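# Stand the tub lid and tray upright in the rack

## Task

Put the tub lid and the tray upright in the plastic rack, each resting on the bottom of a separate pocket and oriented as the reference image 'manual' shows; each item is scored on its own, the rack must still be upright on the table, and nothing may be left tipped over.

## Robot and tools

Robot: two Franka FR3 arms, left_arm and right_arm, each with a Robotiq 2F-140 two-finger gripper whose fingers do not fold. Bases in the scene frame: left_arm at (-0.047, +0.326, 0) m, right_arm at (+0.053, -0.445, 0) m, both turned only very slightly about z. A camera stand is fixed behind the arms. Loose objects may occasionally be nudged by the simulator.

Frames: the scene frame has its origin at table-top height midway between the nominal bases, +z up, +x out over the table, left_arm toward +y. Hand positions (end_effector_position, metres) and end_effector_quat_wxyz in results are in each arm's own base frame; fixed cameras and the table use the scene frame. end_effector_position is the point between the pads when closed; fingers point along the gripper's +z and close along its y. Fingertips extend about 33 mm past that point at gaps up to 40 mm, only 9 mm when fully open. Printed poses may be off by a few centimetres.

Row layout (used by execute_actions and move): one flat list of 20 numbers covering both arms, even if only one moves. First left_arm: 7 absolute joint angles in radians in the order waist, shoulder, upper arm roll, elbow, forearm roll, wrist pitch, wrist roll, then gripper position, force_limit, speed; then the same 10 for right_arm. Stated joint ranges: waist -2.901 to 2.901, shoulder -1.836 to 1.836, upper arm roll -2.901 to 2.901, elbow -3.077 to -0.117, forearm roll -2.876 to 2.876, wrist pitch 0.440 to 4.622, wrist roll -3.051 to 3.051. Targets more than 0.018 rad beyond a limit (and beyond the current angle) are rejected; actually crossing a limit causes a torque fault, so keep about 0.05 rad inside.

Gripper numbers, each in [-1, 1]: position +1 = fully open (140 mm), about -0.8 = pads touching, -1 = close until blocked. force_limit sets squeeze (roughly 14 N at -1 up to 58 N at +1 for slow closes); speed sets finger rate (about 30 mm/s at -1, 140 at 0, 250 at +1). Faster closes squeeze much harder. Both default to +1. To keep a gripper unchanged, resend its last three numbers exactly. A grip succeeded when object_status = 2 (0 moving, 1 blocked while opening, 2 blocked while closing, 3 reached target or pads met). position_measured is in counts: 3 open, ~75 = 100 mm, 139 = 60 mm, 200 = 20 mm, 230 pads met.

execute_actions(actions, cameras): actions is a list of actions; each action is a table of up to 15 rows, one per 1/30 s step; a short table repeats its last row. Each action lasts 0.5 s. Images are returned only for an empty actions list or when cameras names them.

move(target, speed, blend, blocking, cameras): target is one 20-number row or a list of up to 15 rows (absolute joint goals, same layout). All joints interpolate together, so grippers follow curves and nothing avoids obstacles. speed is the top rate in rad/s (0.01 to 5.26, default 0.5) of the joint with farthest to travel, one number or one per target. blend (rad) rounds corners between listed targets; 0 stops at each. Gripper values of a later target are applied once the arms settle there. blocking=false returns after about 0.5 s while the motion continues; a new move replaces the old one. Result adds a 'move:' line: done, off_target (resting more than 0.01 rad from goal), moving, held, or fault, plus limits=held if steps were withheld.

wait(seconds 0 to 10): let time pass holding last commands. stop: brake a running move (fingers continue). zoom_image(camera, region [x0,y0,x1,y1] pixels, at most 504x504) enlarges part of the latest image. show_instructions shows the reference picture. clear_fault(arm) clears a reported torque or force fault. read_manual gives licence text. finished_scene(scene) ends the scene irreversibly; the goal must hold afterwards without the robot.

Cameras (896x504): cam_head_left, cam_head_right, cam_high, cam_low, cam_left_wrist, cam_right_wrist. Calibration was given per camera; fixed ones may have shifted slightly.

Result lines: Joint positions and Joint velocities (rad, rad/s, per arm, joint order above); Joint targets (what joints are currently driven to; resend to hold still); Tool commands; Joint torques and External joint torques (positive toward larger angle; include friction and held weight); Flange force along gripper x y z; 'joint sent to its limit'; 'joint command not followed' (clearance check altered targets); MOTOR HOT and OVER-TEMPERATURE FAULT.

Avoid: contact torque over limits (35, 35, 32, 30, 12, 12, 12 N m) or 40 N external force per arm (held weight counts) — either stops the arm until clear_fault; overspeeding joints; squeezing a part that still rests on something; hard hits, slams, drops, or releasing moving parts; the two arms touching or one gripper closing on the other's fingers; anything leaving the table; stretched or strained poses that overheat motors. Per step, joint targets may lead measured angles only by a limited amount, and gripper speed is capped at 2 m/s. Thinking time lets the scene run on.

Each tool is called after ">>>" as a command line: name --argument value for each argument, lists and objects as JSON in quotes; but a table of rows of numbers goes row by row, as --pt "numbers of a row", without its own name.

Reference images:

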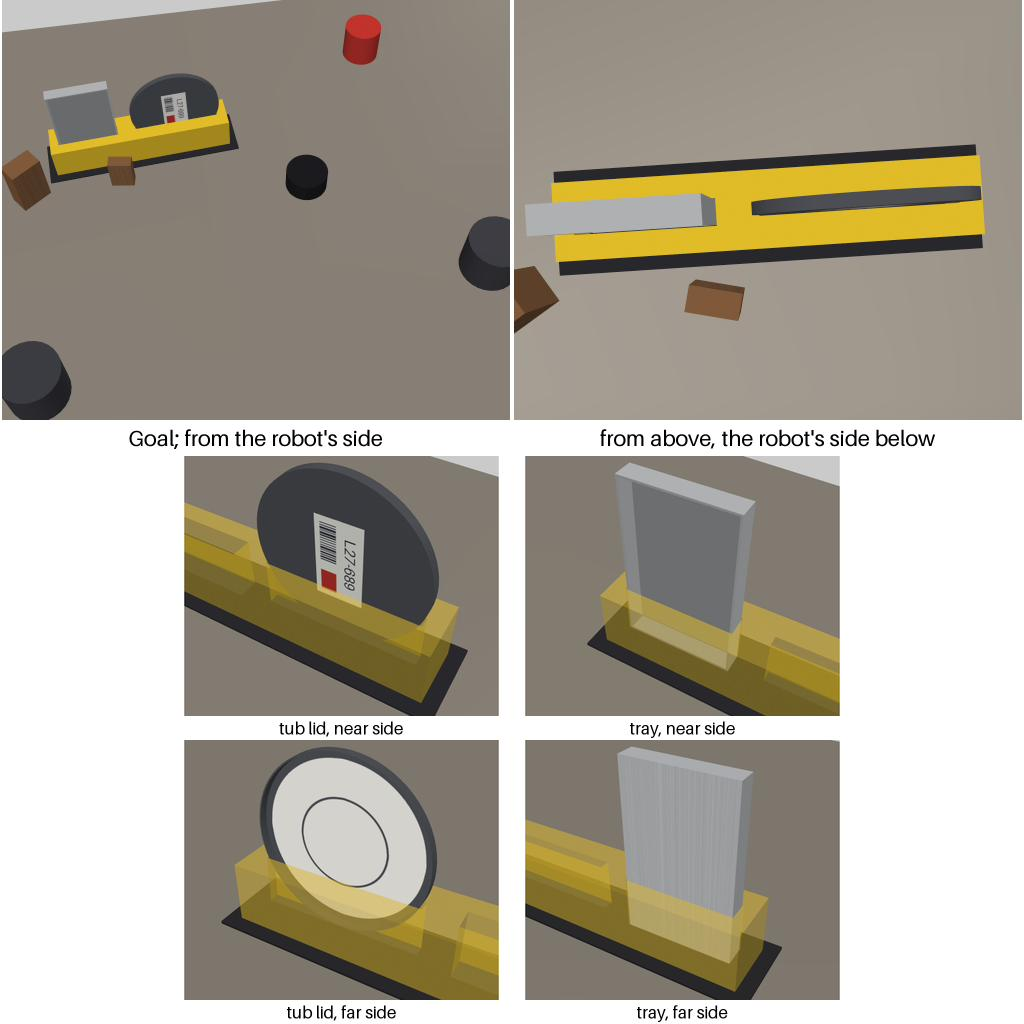

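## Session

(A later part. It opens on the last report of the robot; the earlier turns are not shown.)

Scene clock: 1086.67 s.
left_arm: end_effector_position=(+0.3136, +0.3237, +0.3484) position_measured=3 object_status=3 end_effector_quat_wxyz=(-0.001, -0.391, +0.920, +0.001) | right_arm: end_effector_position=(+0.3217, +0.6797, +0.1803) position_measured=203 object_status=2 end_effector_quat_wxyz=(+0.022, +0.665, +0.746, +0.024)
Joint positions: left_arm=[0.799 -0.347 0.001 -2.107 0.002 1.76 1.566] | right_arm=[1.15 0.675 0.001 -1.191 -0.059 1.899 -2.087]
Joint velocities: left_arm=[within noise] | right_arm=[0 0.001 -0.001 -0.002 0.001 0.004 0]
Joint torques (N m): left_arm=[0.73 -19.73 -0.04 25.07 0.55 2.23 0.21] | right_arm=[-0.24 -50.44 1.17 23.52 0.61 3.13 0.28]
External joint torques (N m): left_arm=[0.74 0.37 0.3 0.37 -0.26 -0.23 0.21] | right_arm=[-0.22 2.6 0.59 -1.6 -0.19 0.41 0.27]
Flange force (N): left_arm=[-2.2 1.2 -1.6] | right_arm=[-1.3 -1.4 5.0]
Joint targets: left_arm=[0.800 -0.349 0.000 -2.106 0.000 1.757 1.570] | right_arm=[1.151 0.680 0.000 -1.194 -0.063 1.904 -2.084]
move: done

>>> move --target '[0.8,-0.349,0,-2.106,0,1.757,1.57,1,1,1,1.151,0.682,0,-1.201,-0.063,1.912,-2.084,-1,0.1,-1]' --speed 0.04

>>> move --target '[0.8,-0.349,0,-2.106,0,1.757,1.57,1,1,1,1.151,0.684,0,-1.207,-0.063,1.919,-2.084,-1,0.1,-1]' --speed 0.04 --cameras '["cam_high","cam_low"]'

>>> zoom_image --camera "cam_low" --region '[240, 120, 480, 300]'

Scene clock: 1093.47 s.
left_arm: end_effector_position=(+0.3136, +0.3237, +0.3484) position_measured=3 object_status=3 end_effector_quat_wxyz=(-0.001, -0.391, +0.920, +0.001) | right_arm: end_effector_position=(+0.3224, +0.6814, +0.1797) position_measured=203 object_status=2 end_effector_quat_wxyz=(+0.021, +0.665, +0.746, +0.027)
Joint positions: left_arm=[0.799 -0.347 0.001 -2.107 0.002 1.76 1.566] | right_arm=[1.15 0.675 0.001 -1.194 -0.06 1.908 -2.087]
Joint velocities: left_arm=[within noise] | right_arm=[0 0 -0.002 -0.001 0.001 0.004 0]
Joint torques (N m): left_arm=[0.7 -19.71 0.01 25.01 0.53 2.24 0.23] | right_arm=[-0.12 -48.01 1.2 21.35 0.62 2.94 0.24]
External joint torques (N m): left_arm=[0.7 0.37 0.32 0.34 -0.28 -0.21 0.23] | right_arm=[-0.16 5.28 0.57 -3.91 -0.18 0.19 0.23]
Flange force (N): left_arm=[-2.0 1.2 -1.4] | right_arm=[-5.4 -4.1 9.7]
Joint targets: left_arm=[0.800 -0.349 0.000 -2.106 0.000 1.757 1.570] | right_arm=[1.151 0.682 0.000 -1.201 -0.063 1.912 -2.084]
move: done

Scene clock: 1094.20 s.
left_arm: end_effector_position=(+0.3136, +0.3237, +0.3484) position_measured=3 object_status=3 end_effector_quat_wxyz=(-0.001, -0.391, +0.920, +0.001) | right_arm: end_effector_position=(+0.3229, +0.6827, +0.1793) position_measured=203 object_status=2 end_effector_quat_wxyz=(+0.020, +0.665, +0.746, +0.030)
Joint positions: left_arm=[0.799 -0.347 0.001 -2.107 0.002 1.76 1.566] | right_arm=[1.15 0.674 0.001 -1.198 -0.06 1.917 -2.087]
Joint velocities: left_arm=[within noise] | right_arm=[0.001 -0.001 0.001 -0.001 -0.002 0.004 0.001]
Joint torques (N m): left_arm=[0.73 -19.77 -0.01 24.98 0.54 2.24 0.17] | right_arm=[-0.34 -46.2 1.14 20 0.63 2.76 0.24]
External joint torques (N m): left_arm=[0.67 0.33 0.23 0.3 -0.28 -0.22 0.17] | right_arm=[-0.58 7.08 0.39 -5.27 -0.18 -0.01 0.23]
Flange force (N): left_arm=[-1.8 1.0 -1.4] | right_arm=[-7.1 -4.6 12.4]
Joint targets: left_arm=[0.800 -0.349 0.000 -2.106 0.000 1.757 1.570] | right_arm=[1.151 0.684 0.000 -1.207 -0.063 1.919 -2.084]
move: done
Images, in order (width x height): cam_high 896x504, cam_low 896x504.

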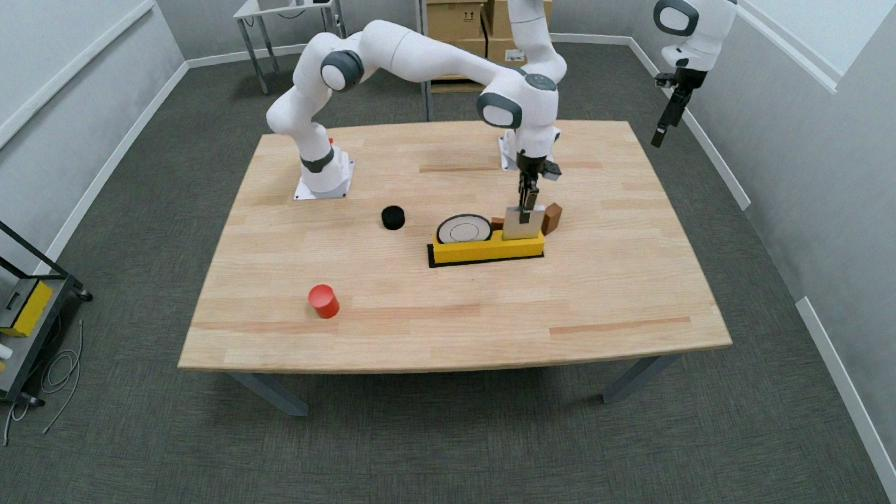

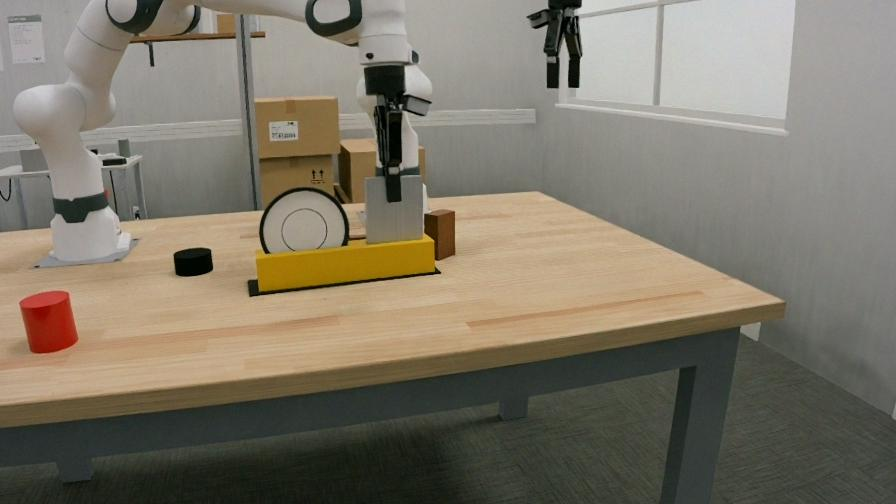

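Scaled by 2.100 from the camera's 896x504 image, which has a finer 1280x720 frame.

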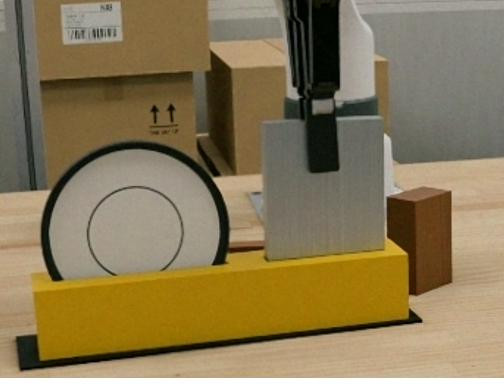

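>>> move --pt "0.8 -0.349 0 -2.106 0 1.757 1.57 1 1 1 1.1505 0.678 0 -1.192 -0.063 1.899 -2.084 -1 0.1 -1" --pt "0.8 -0.349 0 -2.106 0 1.757 1.57 1 1 1 1.1505 0.678 0 -1.192 -0.063 1.899 -2.084 0.1 0.1 -1" --pt "0.8 -0.349 0 -2.106 0 1.757 1.57 1 1 1 1.1505 0.673 0 -1.0715 -0.063 1.7758 -2.084 0.1 0.1 -1" --pt "0.8 -0.349 0 -2.106 0 1.757 1.57 1 1 1 1.1505 0.35 0 -1.35 0 1.70 -2.084 0.1 0.1 -1" --speed '[0.06,0.1,0.1,0.3]' --cameras '["cam_high","cam_low","cam_head_left","cam_right_wrist"]'

>>> zoom_image --camera "cam_low" --region '[240, 120, 480, 300]'

Scene clock: 1109.37 s.
left_arm: end_effector_position=(+0.3136, +0.3237, +0.3484) position_measured=3 object_status=3 end_effector_quat_wxyz=(-0.001, -0.391, +0.920, +0.001) | right_arm: end_effector_position=(+0.2732, +0.6081, +0.3162) position_measured=117 object_status=3 end_effector_quat_wxyz=(+0.001, +0.672, +0.740, +0.003)
Joint positions: left_arm=[0.799 -0.347 0.001 -2.107 0.002 1.76 1.566] | right_arm=[1.15 0.35 0.001 -1.349 -0.004 1.703 -2.087]
Joint velocities: left_arm=[within noise] | right_arm=[0.001 0.001 0 -0.001 -0.001 -0.003 0]
Joint torques (N m): left_arm=[0.69 -19.72 0.08 25.07 0.53 2.23 0.17] | right_arm=[-0.78 -44.09 0.75 24.23 1.36 2.22 0.19]
External joint torques (N m): left_arm=[0.55 0.35 0.22 0.41 -0.29 -0.23 0.17] | right_arm=[-0.96 0.33 0.25 -0.78 0.43 -0.46 0.19]
Flange force (N): left_arm=[-2.2 0.9 -1.7] | right_arm=[-2.4 -0.5 1.0]
Joint targets: left_arm=[0.800 -0.349 0.000 -2.106 0.000 1.757 1.570] | right_arm=[1.151 0.350 0.000 -1.350 0.000 1.700 -2.084]
move: done
camera_calibration:
cam_right_wrist: T_world_to_cam=[[0.995396, 0.0949093, 0.0133875, -0.327838], [0.0850398, -0.938922, 0.333457, 0.447306], [0.044218, -0.330783, -0.94267, 0.628811], [0, 0, 0, 1]] pos_world=[0.260485, 0.659101, 0.447993]
Images, in order (width x height): cam_head_left 896x504, cam_high 896x504, cam_low 896x504, cam_right_wrist 896x504.

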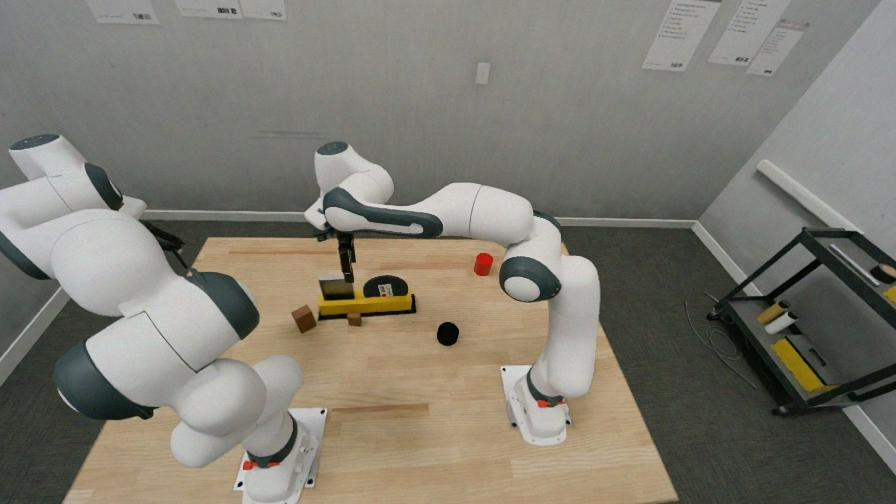

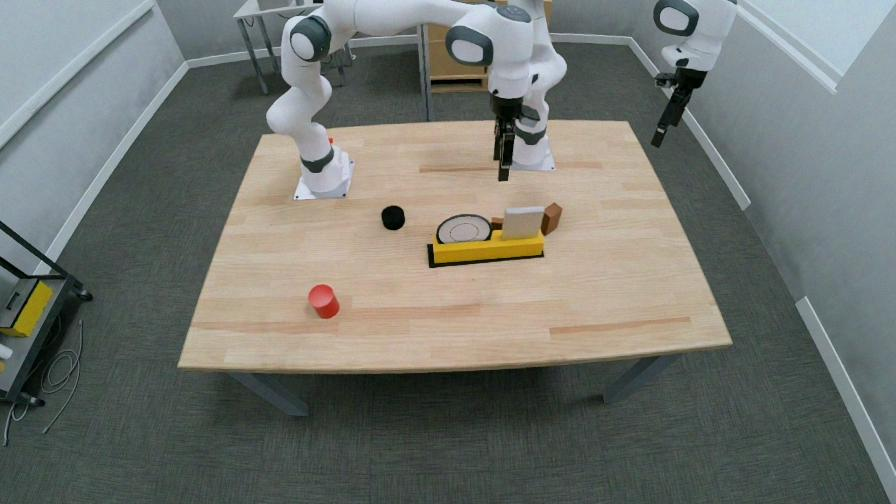

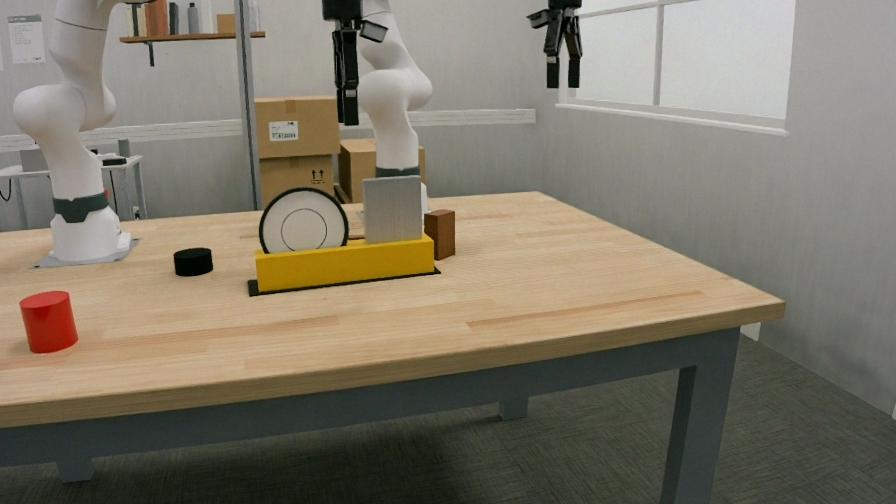

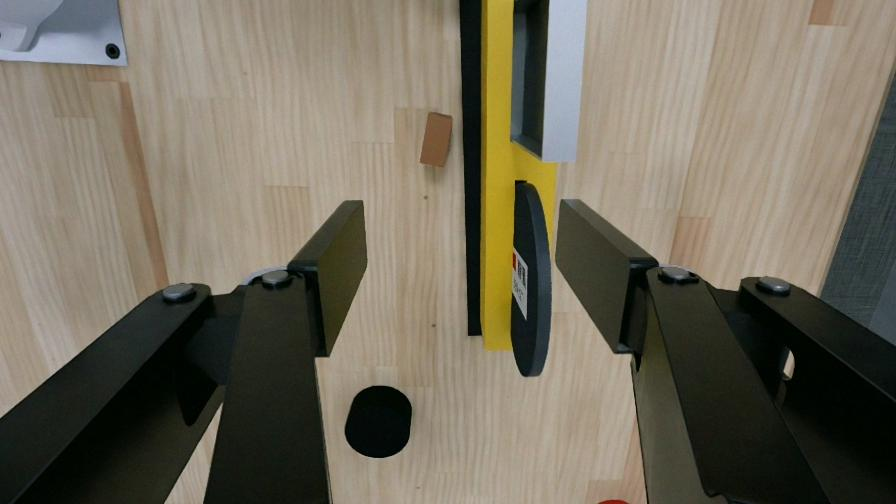

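Scaled by 2.100 from the camera's 896x504 image, which has a finer 1280x720 frame.

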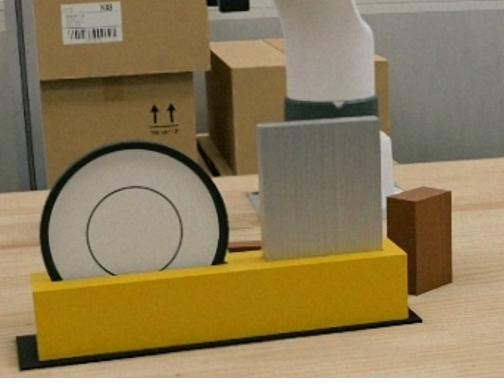

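Both in, correctly turned. Finish scene 1.

>>> finished_scene --scene 1

The scene is finished: the task was done.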